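# Place the wooden crate onto its stand

## Task

Set the wooden crate down on its stand, and never let it fall or be dropped along the way.

## Robot and tools

Robot: two arms, left_arm and right_arm, each with a two-finger parallel gripper and a wrist camera. Joints have play and weak outer drives, so grippers can sag, stop short or tilt, more when reaching far.

Frames: the scene frame has its origin at table-top height, midway between the two nominal bases; +x points out over the table, +y toward left_arm, +z up. Calibrated bases: left_arm about (+0.034, +0.303, +0.025) m, right_arm about (+0.035, -0.303, +0.022) m, both almost unrotated. Reported hand positions, velocities and Hand targets use the scene frame. Offsets you send use each Hand target's own axes. On a gripper, +z runs along the fingers and the fingers open and close along y. end_effector_position is the point between the pads, roughly 1 cm short of the fingertips. Printed poses may be off by a few cm.

execute_actions(actions, cameras): actions is a list of actions. Each action is a table of at most 15 rows, one row per 1/30 s step; a shorter table repeats its last row until 15 steps pass. Every row is one flat list of 14 numbers, each in [-1, 1], covering both arms even if one stays still: left_arm dx, dy, dz, rx, ry, rz, opening, then right_arm the same seven. dx..rz are offsets from that arm's Hand target as it was when the action began, in the Hand target's axes; every row counts from that same start, not from the previous row, but the next action starts from the new Hand target, so repeating an offset moves further. Scale: 1.0 equals 0.6 m or 180 degrees; rx, ry, rz form one rotation vector. Opening is absolute: +1 fully open (0.093 m), -1 closed. Sending all six pose numbers as 0 re-commands the current Hand target. cameras: list of names, ["all"], or []; by default images come only with an empty actions list. An empty list also shows the scene number and task.

move(target, speed, blend, opening_speed, grip_force, blocking, cameras): target is one 14-number row (same layout and scale as above) or a list of up to 15 such rows; every row is an offset from the Hand targets at the start of the move, not from the previous row. Paths are straight, end together, take at least 0.5 s and are cut off at 10 s. speed: m/s, 0.002 to 2.9, default 0.25 (turning up to twice that in rad/s); one value or one per row. blend: corner rounding in metres, 0 (default) stops at each row. opening_speed: opening change per second on the -1..+1 scale, at least 0.2. grip_force: newtons per finger pad, 10 to 50, one value or one per arm; it persists, and low values close slowly. blocking=false returns after about 0.5 s while the move continues. Moves do not avoid obstacles or the other arm. The result adds a move: line with the ending (done, off_target, moving, held, fault) and limits (paced = pose clipped, held = steps withheld). done means at rest within 10 mm and 2 degrees; it says nothing about contact.

wait(seconds 0 to 10, cameras) lets time run; a running move keeps going. stop(cameras) brakes a running move. zoom_image(camera, region) enlarges region [x0, y0, x1, y1] in pixels, at most 504 by 504, of the latest image from cam_high, cam_left_wrist or cam_right_wrist (each 672x504). read_manual(section) returns only URDF licence text. finished_scene(scene) ends the scene (1 or 2) irreversibly; the crate must already rest on its stand without the robot holding it.

Results: per arm end_effector_position (m) and end_effector_quat_wxyz, Hand target (the last commanded pose after clipping, which the next offsets count from), Tool commands, grip_measured, Joint positions (last entry is the finger opening in m), Joint velocities (may be marked within noise or omitted), Joint torques (include the arm's own weight), motor temperatures, and for actions a list of step readings. Orientation commands are clipped to 40 degrees from the measured one each step. A gripper often stops short of its Hand target; waiting does not fix this, so send the remaining distance as an offset and check tilt after each move.

Gripping: grip_measured runs +1 open to -1 closed; pads meet near -0.94 and each millimetre of object width adds about 0.0208. For a firm grip on a rigid flat object send at least 0.24 below the reading for its width; keep sending that value to hold, and send well above it to release. Readings may sit up to 0.02 high. Pads push about 50 to 65 N each.

Avoid: dropping the crate or releasing it while it moves, slamming into the table or fixtures, anything leaving the table, the two arms or grippers touching or one gripper closing on the other's fingers, strain on wrist camera cables, and moving a gripper close to its own base (go around it). Something may nudge loose objects occasionally. An arm blocked by contact keeps pressing until commanded back past its gripper. Motor heat builds from holding loads, stretched poses or pushing: a MOTOR HOT line appears at 75 °C, at 90 °C the arm folds and stops working, at 100 °C it collapses. Time spent thinking also passes in the simulation.

Each tool is called after ">>>" as a command line: name --argument value for each argument, lists and objects as JSON in quotes; but a table of rows of numbers goes row by row, as --pt "numbers of a row", without its own name.

## Session

>>> execute_actions --actions '[]'

Scene clock: 0.00 s.
left_arm: end_effector_position=(+0.4206, +0.2900, +0.1163) grip_measured=+1.000 end_effector_quat_wxyz=(+0.584, -0.011, +0.809, +0.058) | right_arm: end_effector_position=(+0.4095, -0.3160, +0.1015) grip_measured=+1.000 end_effector_quat_wxyz=(+0.553, +0.012, +0.833, +0.002)
Joint positions: left_arm=[-0.114 1.569 0.345 0.899 -0.237 0.007 0.093] | right_arm=[-0.048 1.502 0.326 0.778 -0.04 0.001 0.093]
Joint velocities: within noise
Joint torques (N m): no reading
Motor temperatures (°C): left_arm=[30 31 37 33 28 27 28] | right_arm=[30 33 35 33 28 25 29]
Heat: left arm: 37 °C; right arm: 35 °C.
Hand target: left_arm +0.4263, +0.2899, +0.1309; +0.602, -0.017, +0.796, +0.056 | right_arm +0.4142, -0.3154, +0.1118; +0.566, +0.008, +0.824, +0.003
Tool commands: left_gripper/opening=+1.0 right_gripper/opening=+1.0

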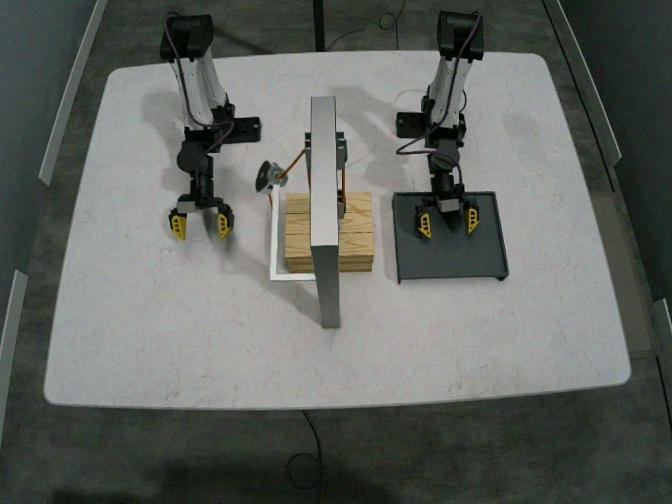

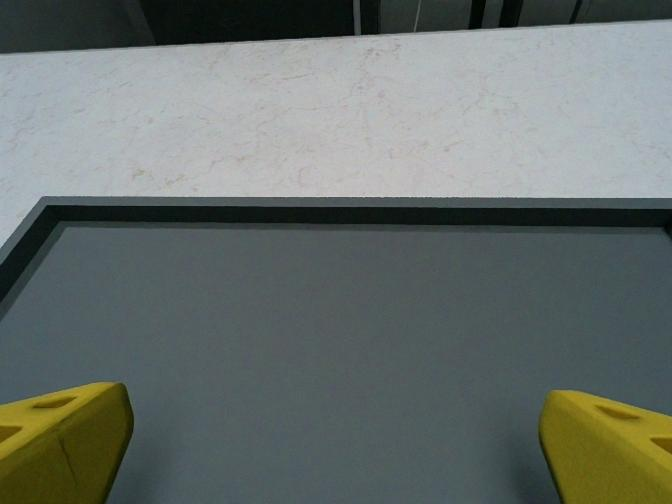

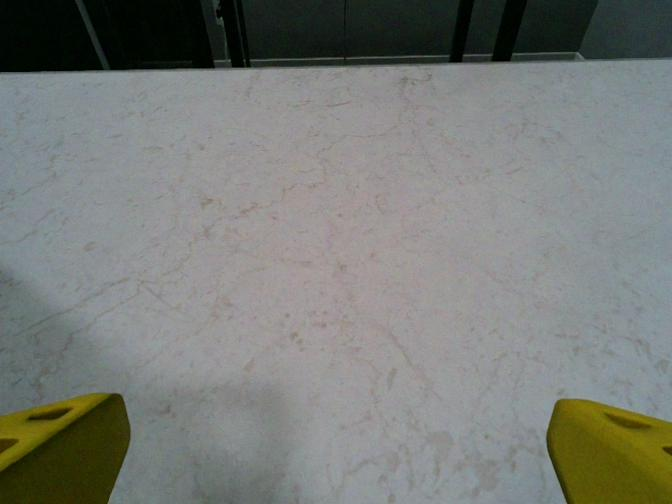

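>>> zoom_image --camera "cam_high" --region '[220, 110, 420, 310]'

>>> zoom_image --camera "cam_high" --region '[360, 130, 560, 310]'

>>> zoom_image --camera "cam_high" --region '[140, 0, 540, 300]'

Scaled by 2.520 from the camera's 672x504 image, which has a finer 960x720 frame.

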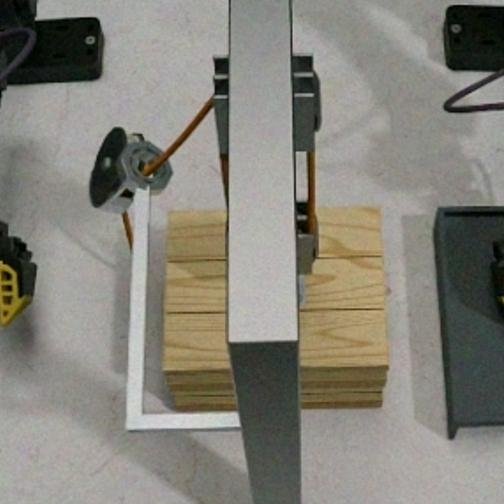

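Scaled by 2.520 from the camera's 672x504 image, which has a finer 960x720 frame.

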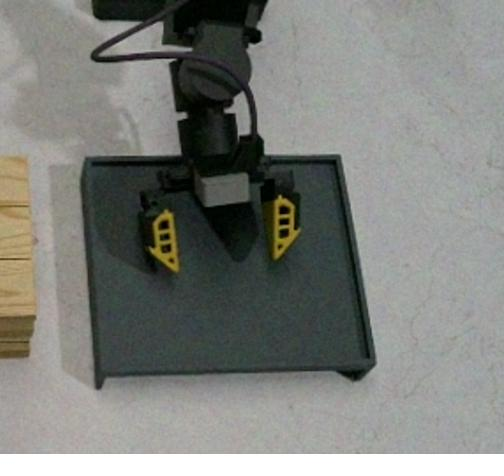

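Scaled by 1.260 from the camera's 672x504 image, which has a finer 960x720 frame.

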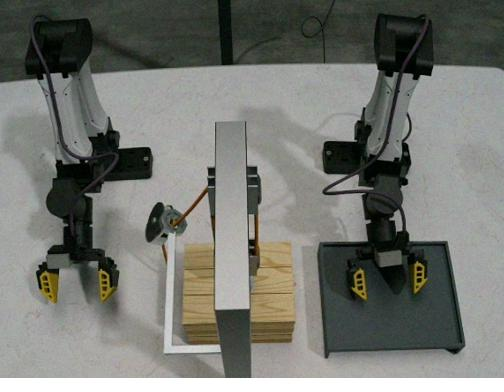

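>>> move --target '[-0.0993, 0.0088, -0.1947, 0.2537, -0.0907, 0.0138, 1, -0.1177, 0.0583, -0.1955, -0.2197, -0.112, -0.0408, 1]' --cameras '["all"]'

Scene clock: 61.73 s.
left_arm: end_effector_position=(+0.3267, +0.2773, +0.2006) grip_measured=+1.000 end_effector_quat_wxyz=(+0.643, +0.215, +0.688, -0.259) | right_arm: end_effector_position=(+0.3314, -0.2804, +0.2116) grip_measured=+1.000 end_effector_quat_wxyz=(+0.654, -0.218, +0.679, +0.253)
Joint positions: left_arm=[0.485 1.183 0.21 0.879 1.146 0.006 0.093] | right_arm=[-0.462 1.171 0.24 0.889 -1.148 0.02 0.093]
Joint torques (N m): left_arm=[0.1 -2.28 8.18 2 0.22 0.08] | right_arm=[-0.32 -1.84 5.68 2.62 -0.27 -0.05]
Motor temperatures (°C): left_arm=[30 33 40 44 28 27 28] | right_arm=[30 34 38 41 27 25 29]
Heat: left arm: 44 °C; right arm: 41 °C.
Hand target: left_arm +0.3303, +0.2798, +0.2198; +0.665, +0.242, +0.665, -0.241 | right_arm +0.3304, -0.2810, +0.2203; +0.667, -0.234, +0.664, +0.243
Off the commanded pose: left_arm 0.020 m, 5 deg | right_arm 0.009 m, 3 deg.
move: off_target (left_arm, right_arm)

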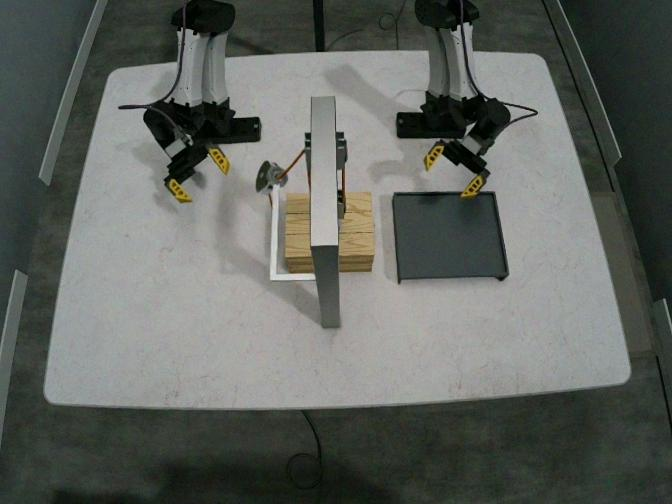

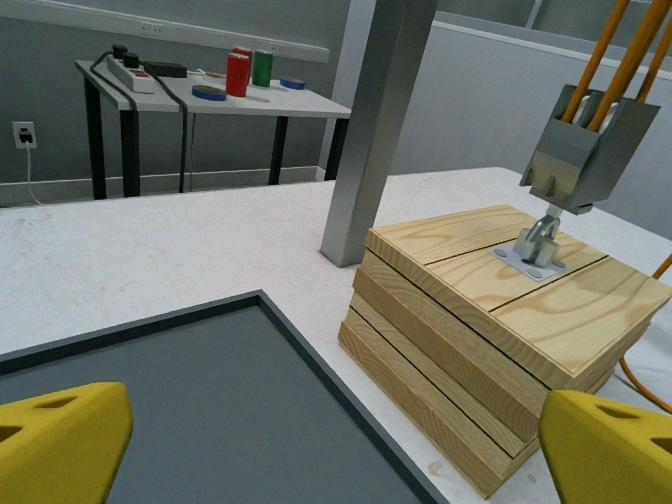

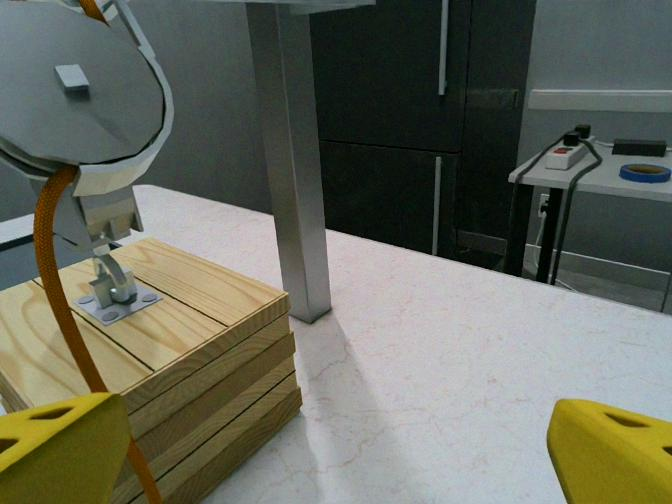

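>>> zoom_image --camera "cam_left_wrist" --region '[400, 0, 672, 204]'

>>> zoom_image --camera "cam_right_wrist" --region '[0, 0, 400, 300]'

>>> zoom_image --camera "cam_left_wrist" --region '[300, 150, 672, 504]'

>>> zoom_image --camera "cam_high" --region '[230, 90, 400, 290]'

Scaled by 1.853 from the camera's 672x504 image, which has a finer 960x720 frame.

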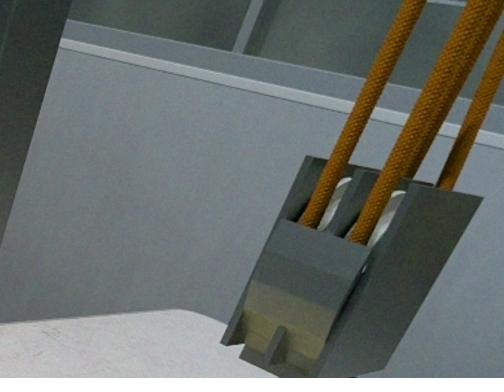

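Scaled by 1.260 from the camera's 672x504 image, which has a finer 960x720 frame.

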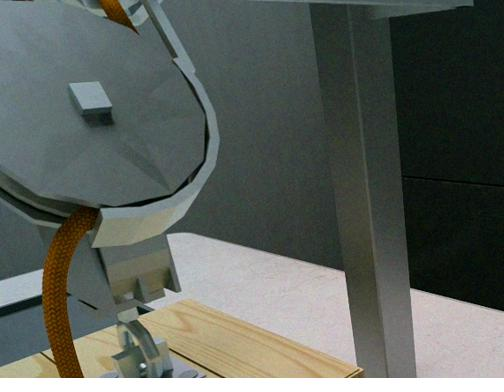

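Scaled by 1.355 from the camera's 672x504 image, which has a finer 960x720 frame.

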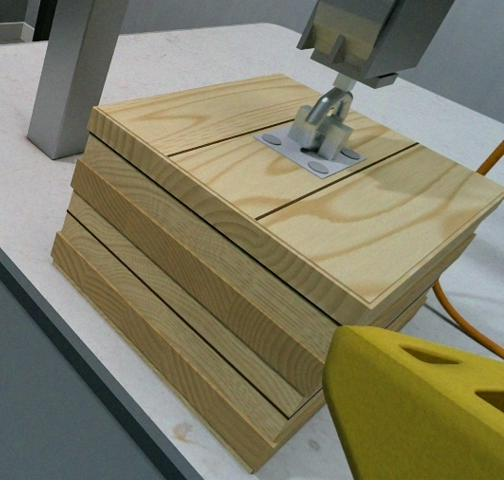

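Scaled by 2.520 from the camera's 672x504 image, which has a finer 960x720 frame.

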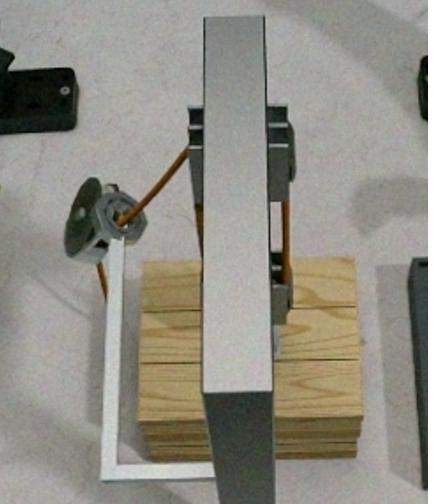

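>>> move --target '[0, 0, 0, 0, 0, 0, 1, 0.017, -0.019, 0.049, -0.083, 0, 0, 1]' --cameras '["cam_right_wrist", "cam_high"]'

>>> zoom_image --camera "cam_right_wrist" --region '[0, 0, 504, 378]'

Scene clock: 109.93 s.
left_arm: end_effector_position=(+0.3267, +0.2773, +0.2006) grip_measured=+1.000 end_effector_quat_wxyz=(+0.643, +0.215, +0.688, -0.259) | right_arm: end_effector_position=(+0.3573, -0.2709, +0.1984) grip_measured=+1.000 end_effector_quat_wxyz=(+0.616, -0.294, +0.647, +0.339)
Joint positions: left_arm=[0.485 1.183 0.21 0.879 1.146 0.006 0.093] | right_arm=[-0.43 1.536 0.412 1.073 -1.366 0.026 0.093]
Joint torques (N m): left_arm=[0.1 -2.28 8.2 2.01 0.22 0.09] | right_arm=[0.76 -3.73 6.78 2.35 -0.27 -0.04]
Heat: left arm: 47 °C; right arm: 45 °C.
Hand target: left_arm +0.3303, +0.2798, +0.2198; +0.665, +0.242, +0.665, -0.241 | right_arm +0.3604, -0.2710, +0.2102; +0.631, -0.319, +0.627, +0.327
Off the commanded pose: left_arm 0.020 m, 5 deg | right_arm 0.012 m, 4 deg.
move: off_target (left_arm, right_arm)
Images, in order (width x height): cam_high 672x504, cam_right_wrist 672x504.

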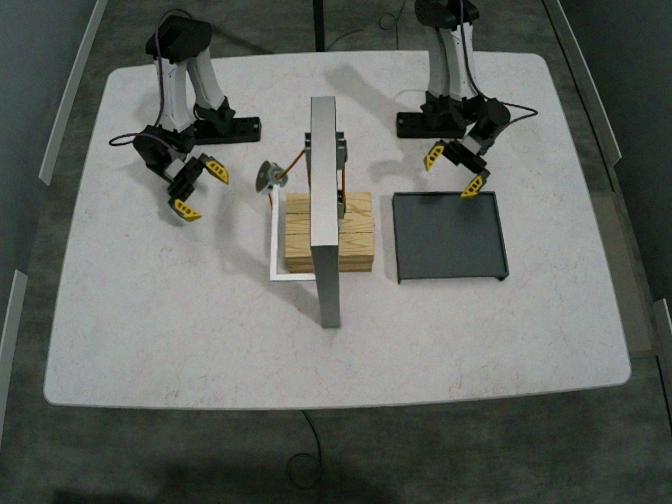

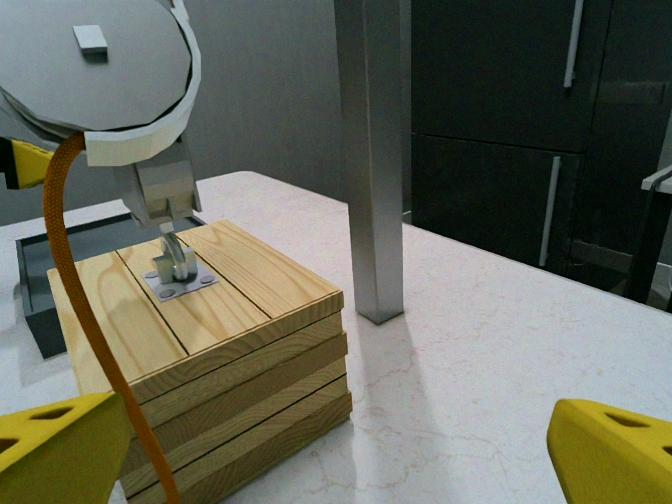

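Scaled by 1.000.

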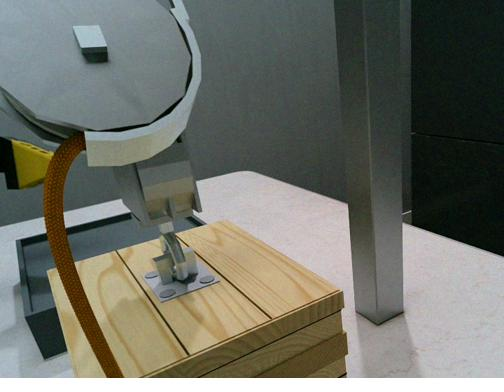

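>>> move --target '[0, 0, 0, 0, 0, 0, 1, -0.068, -0.016, -0.108, 0.0786, 0.1687, 0.0182, 1]' --cameras '["cam_right_wrist"]'

Scene clock: 150.10 s.
left_arm: end_effector_position=(+0.3267, +0.2773, +0.2006) grip_measured=+1.000 end_effector_quat_wxyz=(+0.643, +0.215, +0.688, -0.259) | right_arm: end_effector_position=(+0.3281, -0.3280, +0.2410) grip_measured=+1.000 end_effector_quat_wxyz=(+0.466, -0.281, +0.818, +0.185)
Joint positions: left_arm=[0.485 1.183 0.21 0.879 1.146 0.006 0.093] | right_arm=[-0.579 1.24 1.025 -0.909 -0.988 -1.002 0.093]
Joint torques (N m): left_arm=[0.1 -2.29 8.2 2 0.22 0.09] | right_arm=[0.76 -2.7 9.07 1.07 -0.49 -0.31]
Motor temperatures (°C): left_arm=[30 31 45 49 28 27 28] | right_arm=[30 33 43 45 27 25 29]
Heat: left arm: 49 °C; right arm: 45 °C.
Hand target: left_arm +0.3303, +0.2798, +0.2198; +0.665, +0.242, +0.665, -0.241 | right_arm +0.3305, -0.3298, +0.2502; +0.470, -0.296, +0.814, +0.171
Off the commanded pose: left_arm 0.020 m, 5 deg | right_arm 0.010 m, 2 deg.
move: off_target (left_arm)
Images, in order (width x height): cam_right_wrist 672x504.

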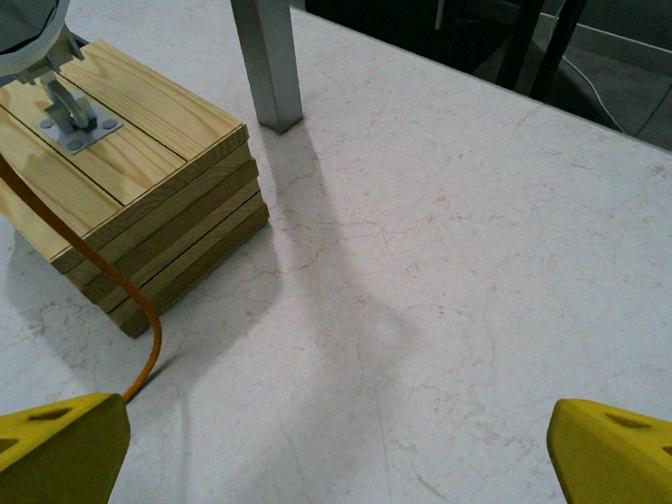

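>>> move --target '[0, 0, 0, 0, 0, 0, 1, 0.008, 0.188, -0.014, 0, 0.1667, 0, 1]' --cameras '["cam_right_wrist", "cam_high"]'

Scene clock: 159.73 s.
left_arm: end_effector_position=(+0.3267, +0.2773, +0.2006) grip_measured=+1.000 end_effector_quat_wxyz=(+0.643, +0.215, +0.688, -0.259) | right_arm: end_effector_position=(+0.2518, -0.2486, +0.2395) grip_measured=+1.000 end_effector_quat_wxyz=(+0.237, -0.332, +0.908, +0.097)
Joint positions: left_arm=[0.485 1.183 0.21 0.879 1.146 0.006 0.093] | right_arm=[-0.007 1.059 1.179 -1.296 -0.344 -0.644 0.093]
Joint torques (N m): left_arm=[0.1 -2.3 8.18 2 0.22 0.09] | right_arm=[0.73 -1.57 8.66 1.09 -0.19 0.01]
Heat: left arm: 49 °C; right arm: 44 °C.
Hand target: left_arm +0.3303, +0.2798, +0.2198; +0.665, +0.242, +0.665, -0.241 | right_arm +0.2505, -0.2496, +0.2504; +0.243, -0.330, +0.908, +0.089
Off the commanded pose: left_arm 0.020 m, 5 deg | right_arm 0.011 m, 1 deg.
move: off_target (left_arm, right_arm)
Images, in order (width x height): cam_high 672x504, cam_right_wrist 672x504.

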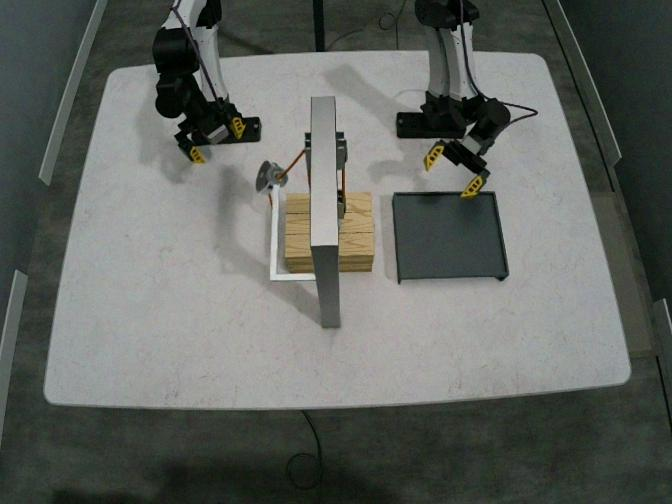

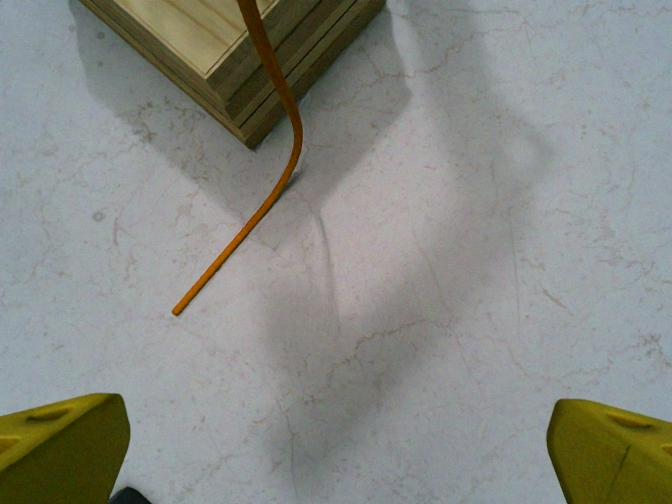

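>>> move --pt "-0.067 -0.1465 0.188 0.1667 0 0 1 0 0 0 0 0 0 1" --pt "-0.033 -0.535 0.166 -0.0833 0 0 1 0 0 0 0 0 0 1" --blend '[0.05, 0]' --cameras '["cam_left_wrist", "cam_high"]'

Scene clock: 192.37 s.
left_arm: end_effector_position=(+0.1967, -0.0282, +0.2182) grip_measured=+1.000 end_effector_quat_wxyz=(+0.677, +0.195, +0.697, -0.135) | right_arm: end_effector_position=(+0.2518, -0.2486, +0.2395) grip_measured=+1.000 end_effector_quat_wxyz=(+0.237, -0.332, +0.908, +0.097)
Joint positions: left_arm=[-1.499 1.469 0.503 0.87 -1.05 -0.008 0.093] | right_arm=[-0.007 1.059 1.179 -1.296 -0.344 -0.644 0.093]
Joint torques (N m): left_arm=[-0.43 -4.29 8.7 2.1 -0.36 0.14] | right_arm=[0.83 -1.63 8.72 1.1 -0.18 0.03]
Heat: left arm: 50 °C; right arm: 45 °C.
Hand target: left_arm +0.2005, -0.0302, +0.2394; +0.690, +0.153, +0.690, -0.153 | right_arm +0.2505, -0.2496, +0.2504; +0.243, -0.330, +0.908, +0.089
Off the commanded pose: left_arm 0.022 m, 6 deg | right_arm 0.011 m, 1 deg.
move: off_target (left_arm, right_arm)
Images, in order (width x height): cam_high 672x504, cam_left_wrist 672x504.

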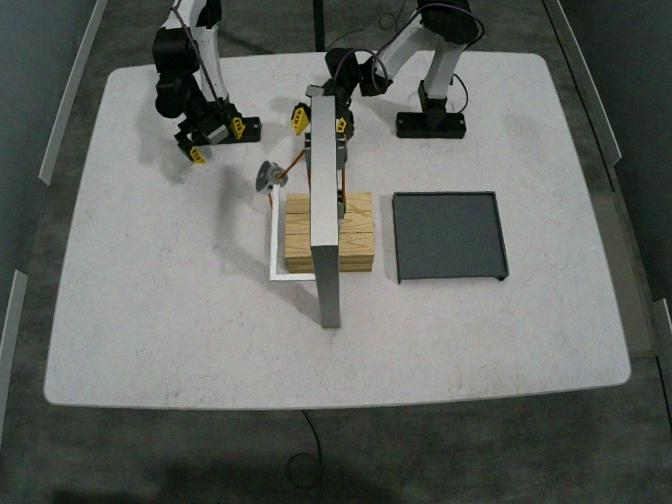

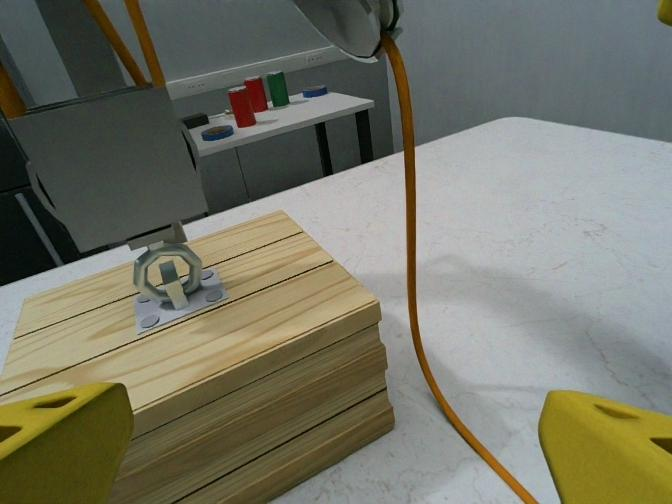

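>>> move --target '[0, 0, 0, 0, -0.15, 0, 1, 0, 0, 0, 0, 0, 0, 1]' --cameras '["cam_left_wrist"]'

>>> zoom_image --camera "cam_left_wrist" --region '[250, 40, 550, 265]'

Scene clock: 196.80 s.
left_arm: end_effector_position=(+0.1998, -0.0357, +0.2225) grip_measured=+1.000 end_effector_quat_wxyz=(+0.735, +0.197, +0.630, -0.156) | right_arm: end_effector_position=(+0.2518, -0.2486, +0.2395) grip_measured=+1.000 end_effector_quat_wxyz=(+0.237, -0.332, +0.908, +0.097)
Joint positions: left_arm=[-1.47 1.706 0.437 1.499 -0.967 0.285 0.093] | right_arm=[-0.007 1.059 1.179 -1.296 -0.344 -0.644 0.093]
Joint torques (N m): left_arm=[0.08 -6.19 3.99 2.31 0.1 0.16] | right_arm=[0.7 -1.66 8.76 1.1 -0.19 0.03]
Heat: left arm: 50 °C; right arm: 45 °C.
Hand target: left_arm +0.2005, -0.0302, +0.2394; +0.833, +0.113, +0.510, -0.184 | right_arm +0.2505, -0.2496, +0.2504; +0.243, -0.330, +0.908, +0.089
Off the commanded pose: left_arm 0.018 m, 20 deg | right_arm 0.011 m, 1 deg.
joint sent to its limit (left arm) — joint 4 (wrist pitch), upper limit. The joint targets are off in position and orientation.
move: off_target (left_arm, right_arm)
Images, in order (width x height): cam_left_wrist 672x504.

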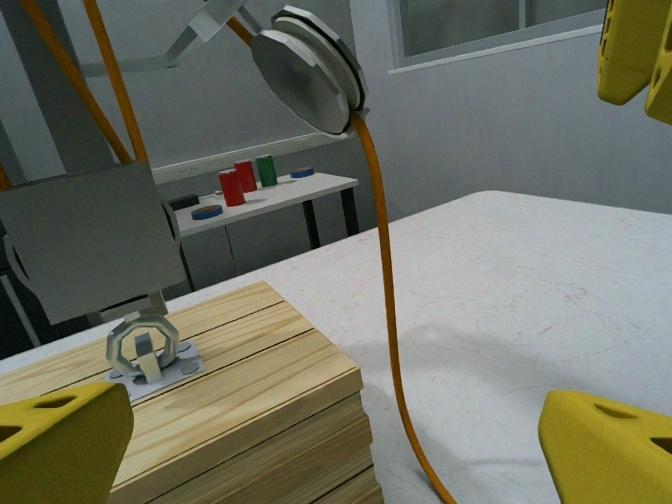

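Scaled by 1.680 from the camera's 672x504 image, which has a finer 960x720 frame.

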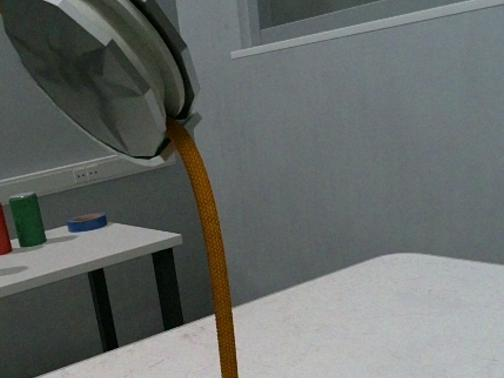

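>>> zoom_image --camera "cam_left_wrist" --region '[100, 0, 400, 225]'

>>> zoom_image --camera "cam_left_wrist" --region '[0, 100, 300, 325]'

>>> zoom_image --camera "cam_high" --region '[245, 150, 315, 220]'

Scaled by 1.680 from the camera's 672x504 image, which has a finer 960x720 frame.

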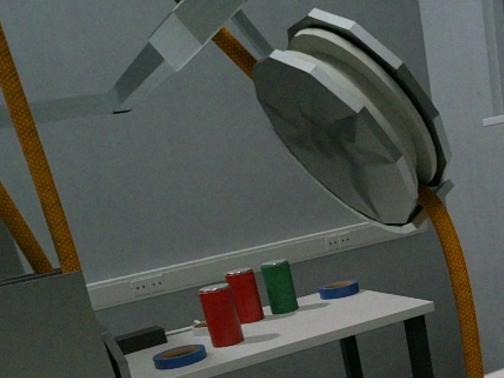

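Scaled by 1.680 from the camera's 672x504 image, which has a finer 960x720 frame.

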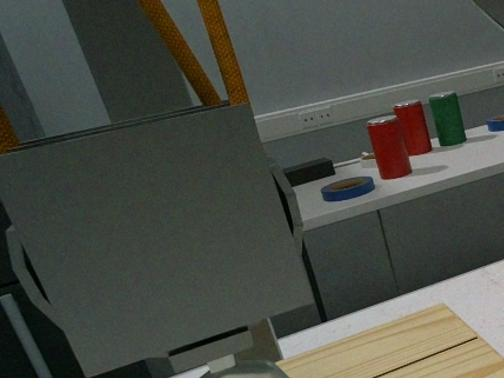

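This scene's latest camera images include none from cam_high. They are from: cam_left_wrist. cam_high's image comes with the result of a call that names it in "cameras".

>>> move --pt "0.0247 0.3695 0.1238 0.2455 0.1422 -0.0591 1 0 0 0 0 0 0 1" --pt "-0.017 0.590 -0.032 0.082 0.149 -0.020 1 -0.014 0.015 0.155 -0.047 -0.277 -0.0334 1" --blend '[0.05, 0]' --cameras '["all"]'

Scene clock: 243.93 s.
left_arm: end_effector_position=(+0.3344, +0.3028, +0.2366) grip_measured=+1.000 end_effector_quat_wxyz=(+0.662, +0.226, +0.671, -0.247) | right_arm: end_effector_position=(+0.2867, -0.2128, +0.1671) grip_measured=+1.000 end_effector_quat_wxyz=(+0.569, -0.307, +0.713, +0.271)
Joint positions: left_arm=[0.581 1.178 0.328 0.841 1.24 -0.023 0.093] | right_arm=[-0.228 0.873 0.203 0.246 -1.045 -0.335 0.093]
Joint torques (N m): left_arm=[0.05 -4.16 5.44 1.38 0.17 0.25] | right_arm=[0.84 -0.17 5.65 2.72 -0.51 -0.04]
Heat: left arm: 50 °C; right arm: 46 °C.
Hand target: left_arm +0.3302, +0.2999, +0.2400; +0.665, +0.242, +0.664, -0.242 | right_arm +0.2859, -0.2081, +0.1740; +0.582, -0.324, +0.694, +0.272
Off the commanded pose: left_arm 0.006 m, 2 deg | right_arm 0.008 m, 3 deg.
move: off_target (right_arm)

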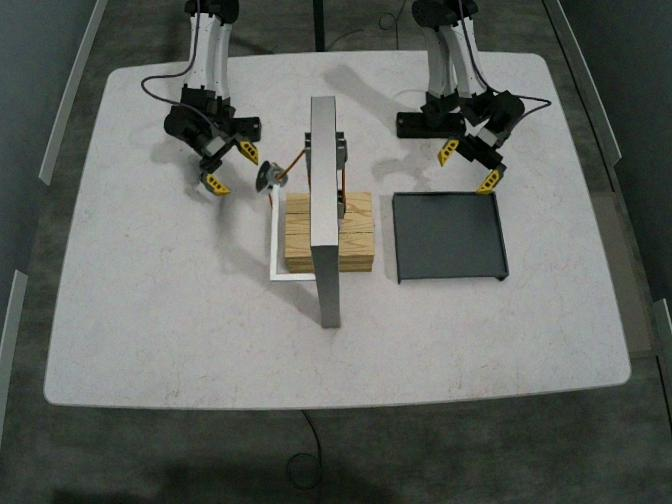

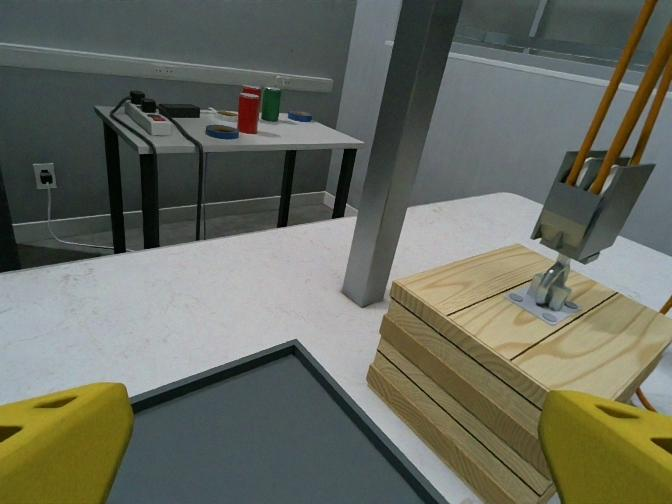

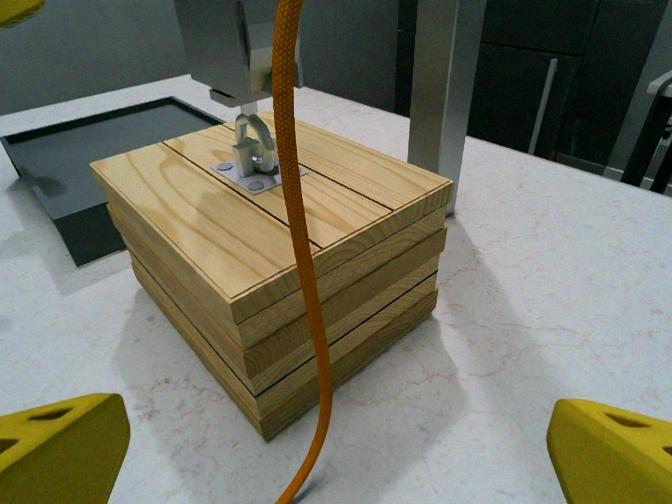

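>>> zoom_image --camera "cam_right_wrist" --region '[0, 70, 240, 290]'

>>> zoom_image --camera "cam_left_wrist" --region '[420, 0, 672, 200]'

Scaled by 2.100 from the camera's 672x504 image, which has a finer 960x720 frame.

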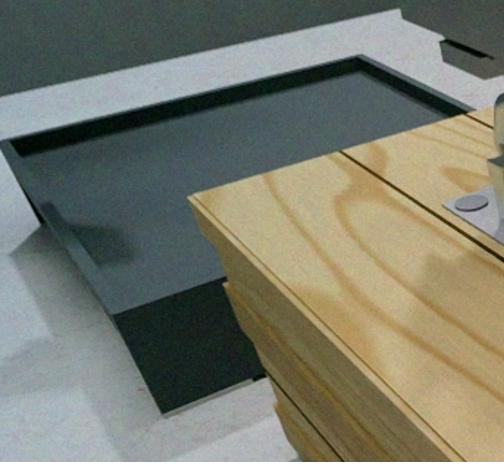

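Scaled by 2.000 from the camera's 672x504 image, which has a finer 960x720 frame.

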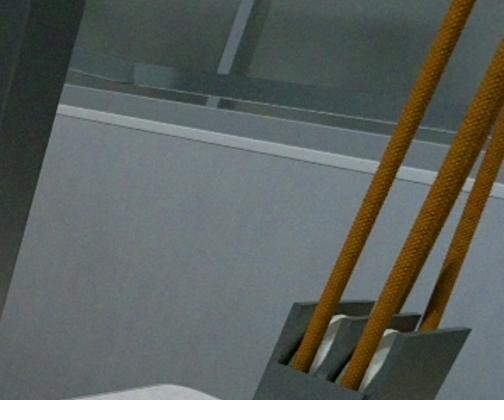

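>>> move --target '[0, 0, 0, 0, 0, 0, 1, 0.038, 0.0135, 0.1455, 0, 0, 0, 1]' --speed 0.12 --cameras '["cam_right_wrist", "cam_high"]'

Scene clock: 284.90 s.
left_arm: end_effector_position=(+0.3344, +0.3028, +0.2366) grip_measured=+1.000 end_effector_quat_wxyz=(+0.662, +0.226, +0.671, -0.247) | right_arm: end_effector_position=(+0.3281, -0.1417, +0.1257) grip_measured=+1.000 end_effector_quat_wxyz=(+0.561, -0.323, +0.709, +0.278)
Joint positions: left_arm=[0.581 1.178 0.328 0.841 1.24 -0.023 0.093] | right_arm=[0.18 1.453 0.194 0.976 -0.692 -0.151 0.093]
Joint torques (N m): left_arm=[0.05 -4.19 5.44 1.38 0.17 0.25] | right_arm=[0.73 -2.78 4.68 2.93 -0.05 0]
Heat: left arm: 47 °C; right arm: 49 °C.
Hand target: left_arm +0.3302, +0.2999, +0.2400; +0.665, +0.242, +0.664, -0.242 | right_arm +0.3323, -0.1400, +0.1364; +0.582, -0.324, +0.694, +0.272
Off the commanded pose: left_arm 0.006 m, 2 deg | right_arm 0.012 m, 3 deg.
move: off_target (right_arm)
Images, in order (width x height): cam_high 672x504, cam_right_wrist 672x504.

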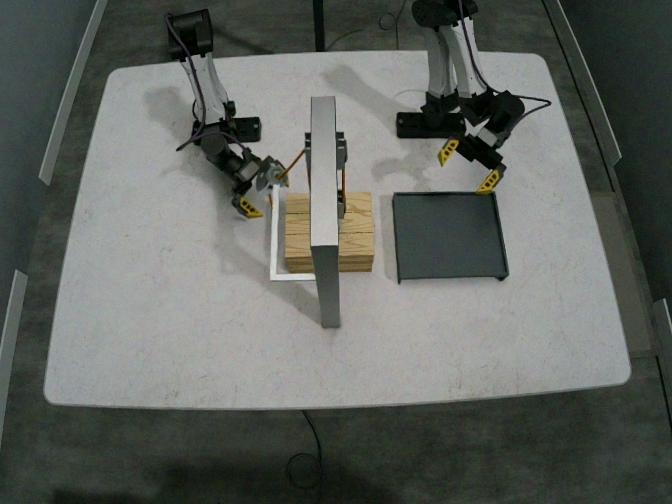

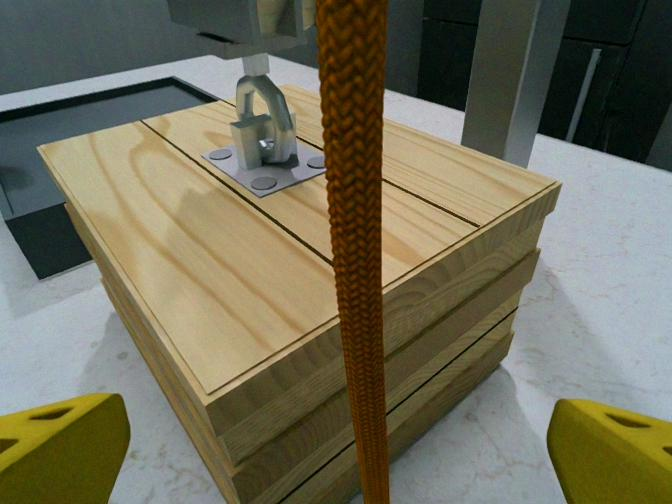

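>>> move --pt "0 0 0 0 0 0 1 0 -0.011 0 0 0 0 1" --pt "0 0 0 0 0 0 1 0 -0.011 0 0 0 0 -1" --speed 0.1 --opening_speed 1.5 --cameras '["cam_right_wrist", "cam_left_wrist"]'

Scene clock: 295.77 s.
left_arm: end_effector_position=(+0.3344, +0.3028, +0.2366) grip_measured=+1.000 end_effector_quat_wxyz=(+0.662, +0.226, +0.671, -0.247) | right_arm: end_effector_position=(+0.3301, -0.1458, +0.1202) grip_measured=-0.968 end_effector_quat_wxyz=(+0.556, -0.316, +0.717, +0.276)
Joint positions: left_arm=[0.581 1.178 0.328 0.841 1.24 -0.023 0.093] | right_arm=[0.167 1.472 0.194 0.976 -0.692 -0.151 0]
Joint torques (N m): left_arm=[0.05 -4.18 5.42 1.38 0.17 0.25] | right_arm=[-0.29 -2.91 5.78 2.93 -0.32 -0.05]
Motor temperatures (°C): left_arm=[30 32 41 46 28 27 28] | right_arm=[30 31 43 50 27 25 29]
Heat: left arm: 46 °C; right arm: 50 °C.
Hand target: left_arm +0.3302, +0.2999, +0.2400; +0.665, +0.242, +0.664, -0.242 | right_arm +0.3373, -0.1442, +0.1364; +0.582, -0.324, +0.694, +0.272
Off the commanded pose: left_arm 0.006 m, 2 deg | right_arm 0.018 m, 4 deg.
move: off_target (right_arm); target 2's new opening was sent with right_arm's hand 0.018 m and 4 deg from that target
Images, in order (width x height): cam_left_wrist 672x504, cam_right_wrist 672x504.

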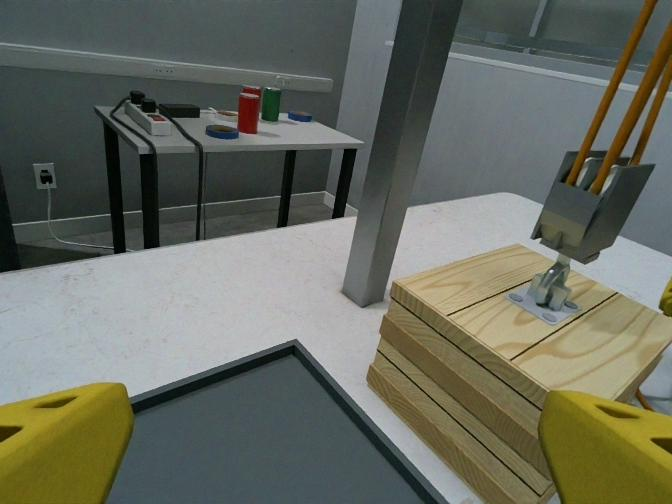

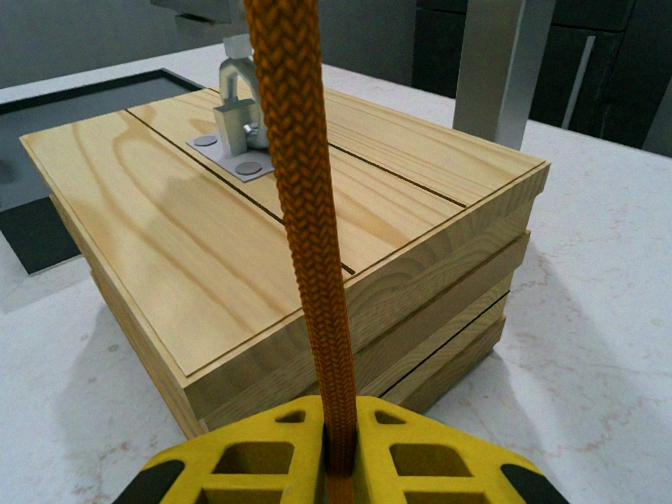

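>>> move --target '[0, 0, 0, 0, 0, 0, 1, 0.07, 0.002, -0.0115, 0, 0, 0, -1]' --speed 0.08 --cameras '["cam_right_wrist", "cam_left_wrist"]'

Scene clock: 300.47 s.
left_arm: end_effector_position=(+0.3344, +0.3028, +0.2366) grip_measured=+1.000 end_effector_quat_wxyz=(+0.662, +0.226, +0.671, -0.247) | right_arm: end_effector_position=(+0.3281, -0.1501, +0.0979) grip_measured=-0.968 end_effector_quat_wxyz=(+0.578, -0.325, +0.694, +0.278)
Joint positions: left_arm=[0.581 1.178 0.328 0.841 1.24 -0.023 0.093] | right_arm=[0.133 1.777 0.142 1.393 -0.744 -0.155 0]
Joint torques (N m): left_arm=[0.05 -4.18 5.42 1.38 0.17 0.25] | right_arm=[-0.46 -2.89 1.77 2.62 -0.25 -0.15]
Heat: left arm: 46 °C; right arm: 50 °C.
Hand target: left_arm +0.3302, +0.2999, +0.2400; +0.665, +0.242, +0.664, -0.242 | right_arm +0.3274, -0.1543, +0.0963; +0.582, -0.324, +0.694, +0.272
Off the commanded pose: left_arm 0.006 m, 2 deg | right_arm 0.005 m, 1 deg.
move: done
Images, in order (width x height): cam_left_wrist 672x504, cam_right_wrist 672x504.

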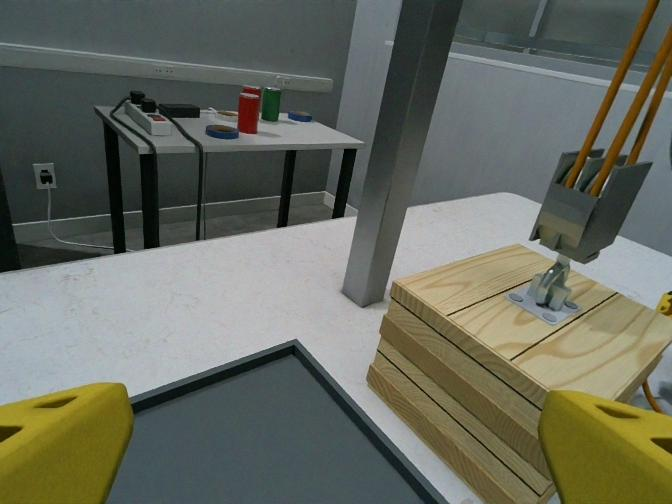

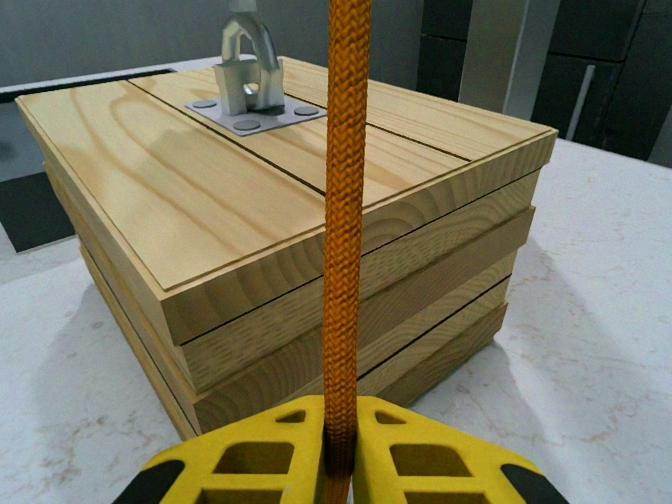

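>>> move --target '[0, 0, 0, 0, 0, 0, 1, 0.076, -0.0067, -0.047, 0, 0, 0, -1]' --speed 0.08 --cameras '["cam_right_wrist", "cam_left_wrist"]'

Scene clock: 305.13 s.
left_arm: end_effector_position=(+0.3344, +0.3028, +0.2366) grip_measured=+1.000 end_effector_quat_wxyz=(+0.662, +0.226, +0.671, -0.247) | right_arm: end_effector_position=(+0.3190, -0.1681, +0.0839) grip_measured=-0.968 end_effector_quat_wxyz=(+0.577, -0.368, +0.666, +0.297)
Joint positions: left_arm=[0.581 1.178 0.328 0.841 1.24 -0.023 0.093] | right_arm=[-0.013 1.919 0.149 1.484 -0.979 -0.269 0]
Joint torques (N m): left_arm=[0.06 -4.18 5.44 1.39 0.17 0.25] | right_arm=[-1.89 2.5 -3.25 2.99 0.37 -0.35]
Heat: left arm: 46 °C; right arm: 51 °C.
Hand target: left_arm +0.3302, +0.2999, +0.2400; +0.665, +0.242, +0.664, -0.242 | right_arm +0.3076, -0.1843, +0.0562; +0.582, -0.324, +0.694, +0.272
Off the commanded pose: left_arm 0.006 m, 2 deg | right_arm 0.034 m, 7 deg.
joint sent to its limit (right arm) — joint 4 (wrist pitch), upper limit. The joint targets are off in position and orientation.
move: off_target (right_arm)
Images, in order (width x height): cam_left_wrist 672x504, cam_right_wrist 672x504.

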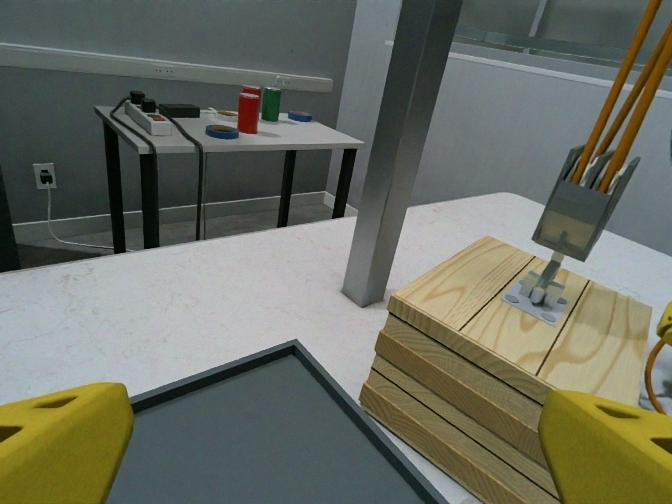

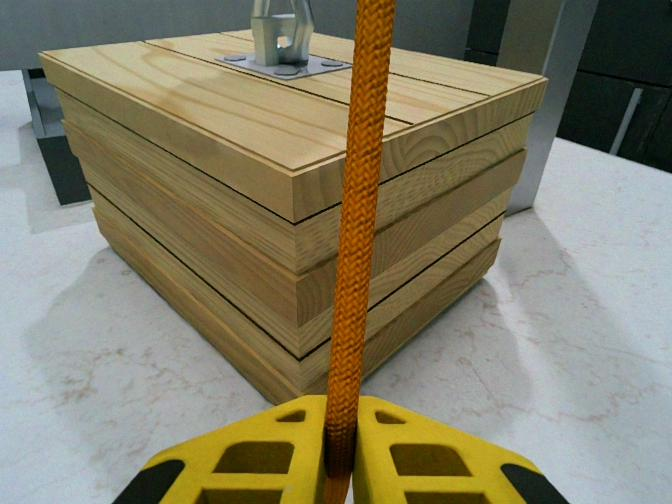

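>>> move --target '[0, 0, 0, 0, 0, 0, 1, 0.021, -0.0157, -0.0625, 0, 0.139, 0, -1]' --speed 0.08 --cameras '["all"]'

Scene clock: 315.13 s.
left_arm: end_effector_position=(+0.3344, +0.3028, +0.2366) grip_measured=+1.000 end_effector_quat_wxyz=(+0.662, +0.226, +0.671, -0.247) | right_arm: end_effector_position=(+0.3025, -0.2040, +0.1059) grip_measured=-0.968 end_effector_quat_wxyz=(+0.519, -0.421, +0.716, +0.202)
Joint positions: left_arm=[0.581 1.178 0.328 0.841 1.24 -0.023 0.093] | right_arm=[-0.131 1.198 0.246 0.274 -0.922 -0.732 0]
Joint torques (N m): left_arm=[0.06 -4.18 5.44 1.38 0.17 0.25] | right_arm=[-0.57 -0.03 3.26 -0.11 0.85 -0.27]
Heat: left arm: 46 °C; right arm: 51 °C.
Hand target: left_arm +0.3302, +0.2999, +0.2400; +0.665, +0.242, +0.664, -0.242 | right_arm +0.2897, -0.2203, +0.0504; +0.418, -0.376, +0.804, +0.195
Off the commanded pose: left_arm 0.006 m, 2 deg | right_arm 0.059 m, 16 deg.
move: off_target (right_arm)

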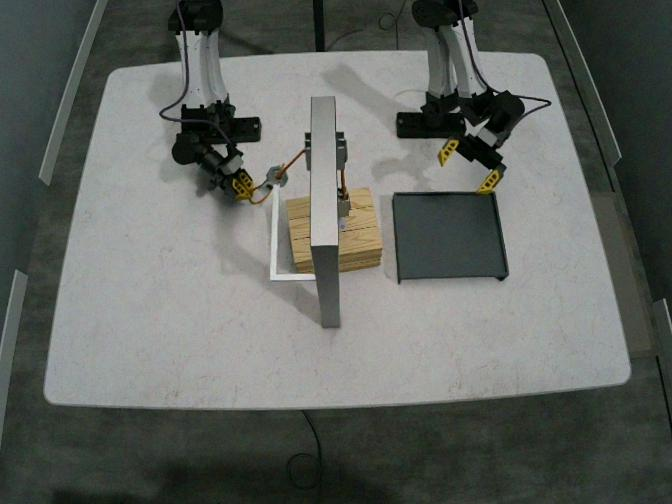

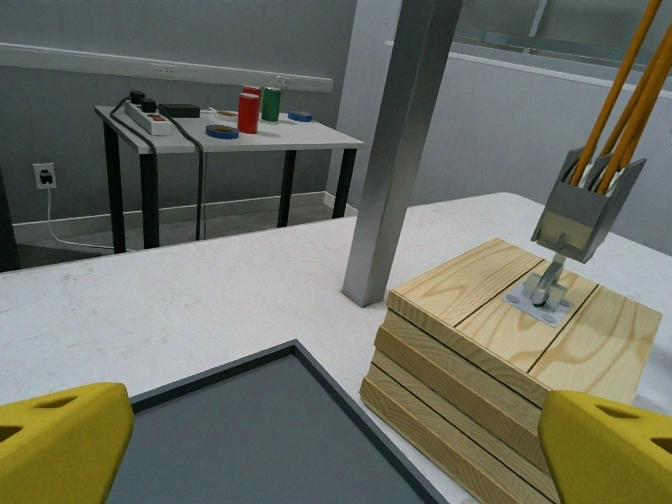

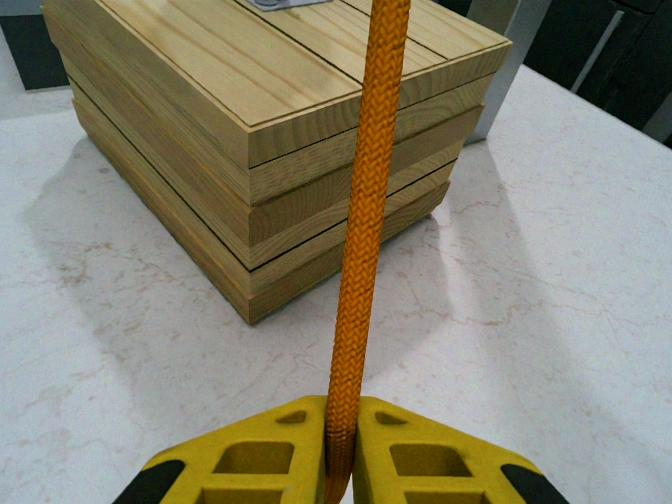

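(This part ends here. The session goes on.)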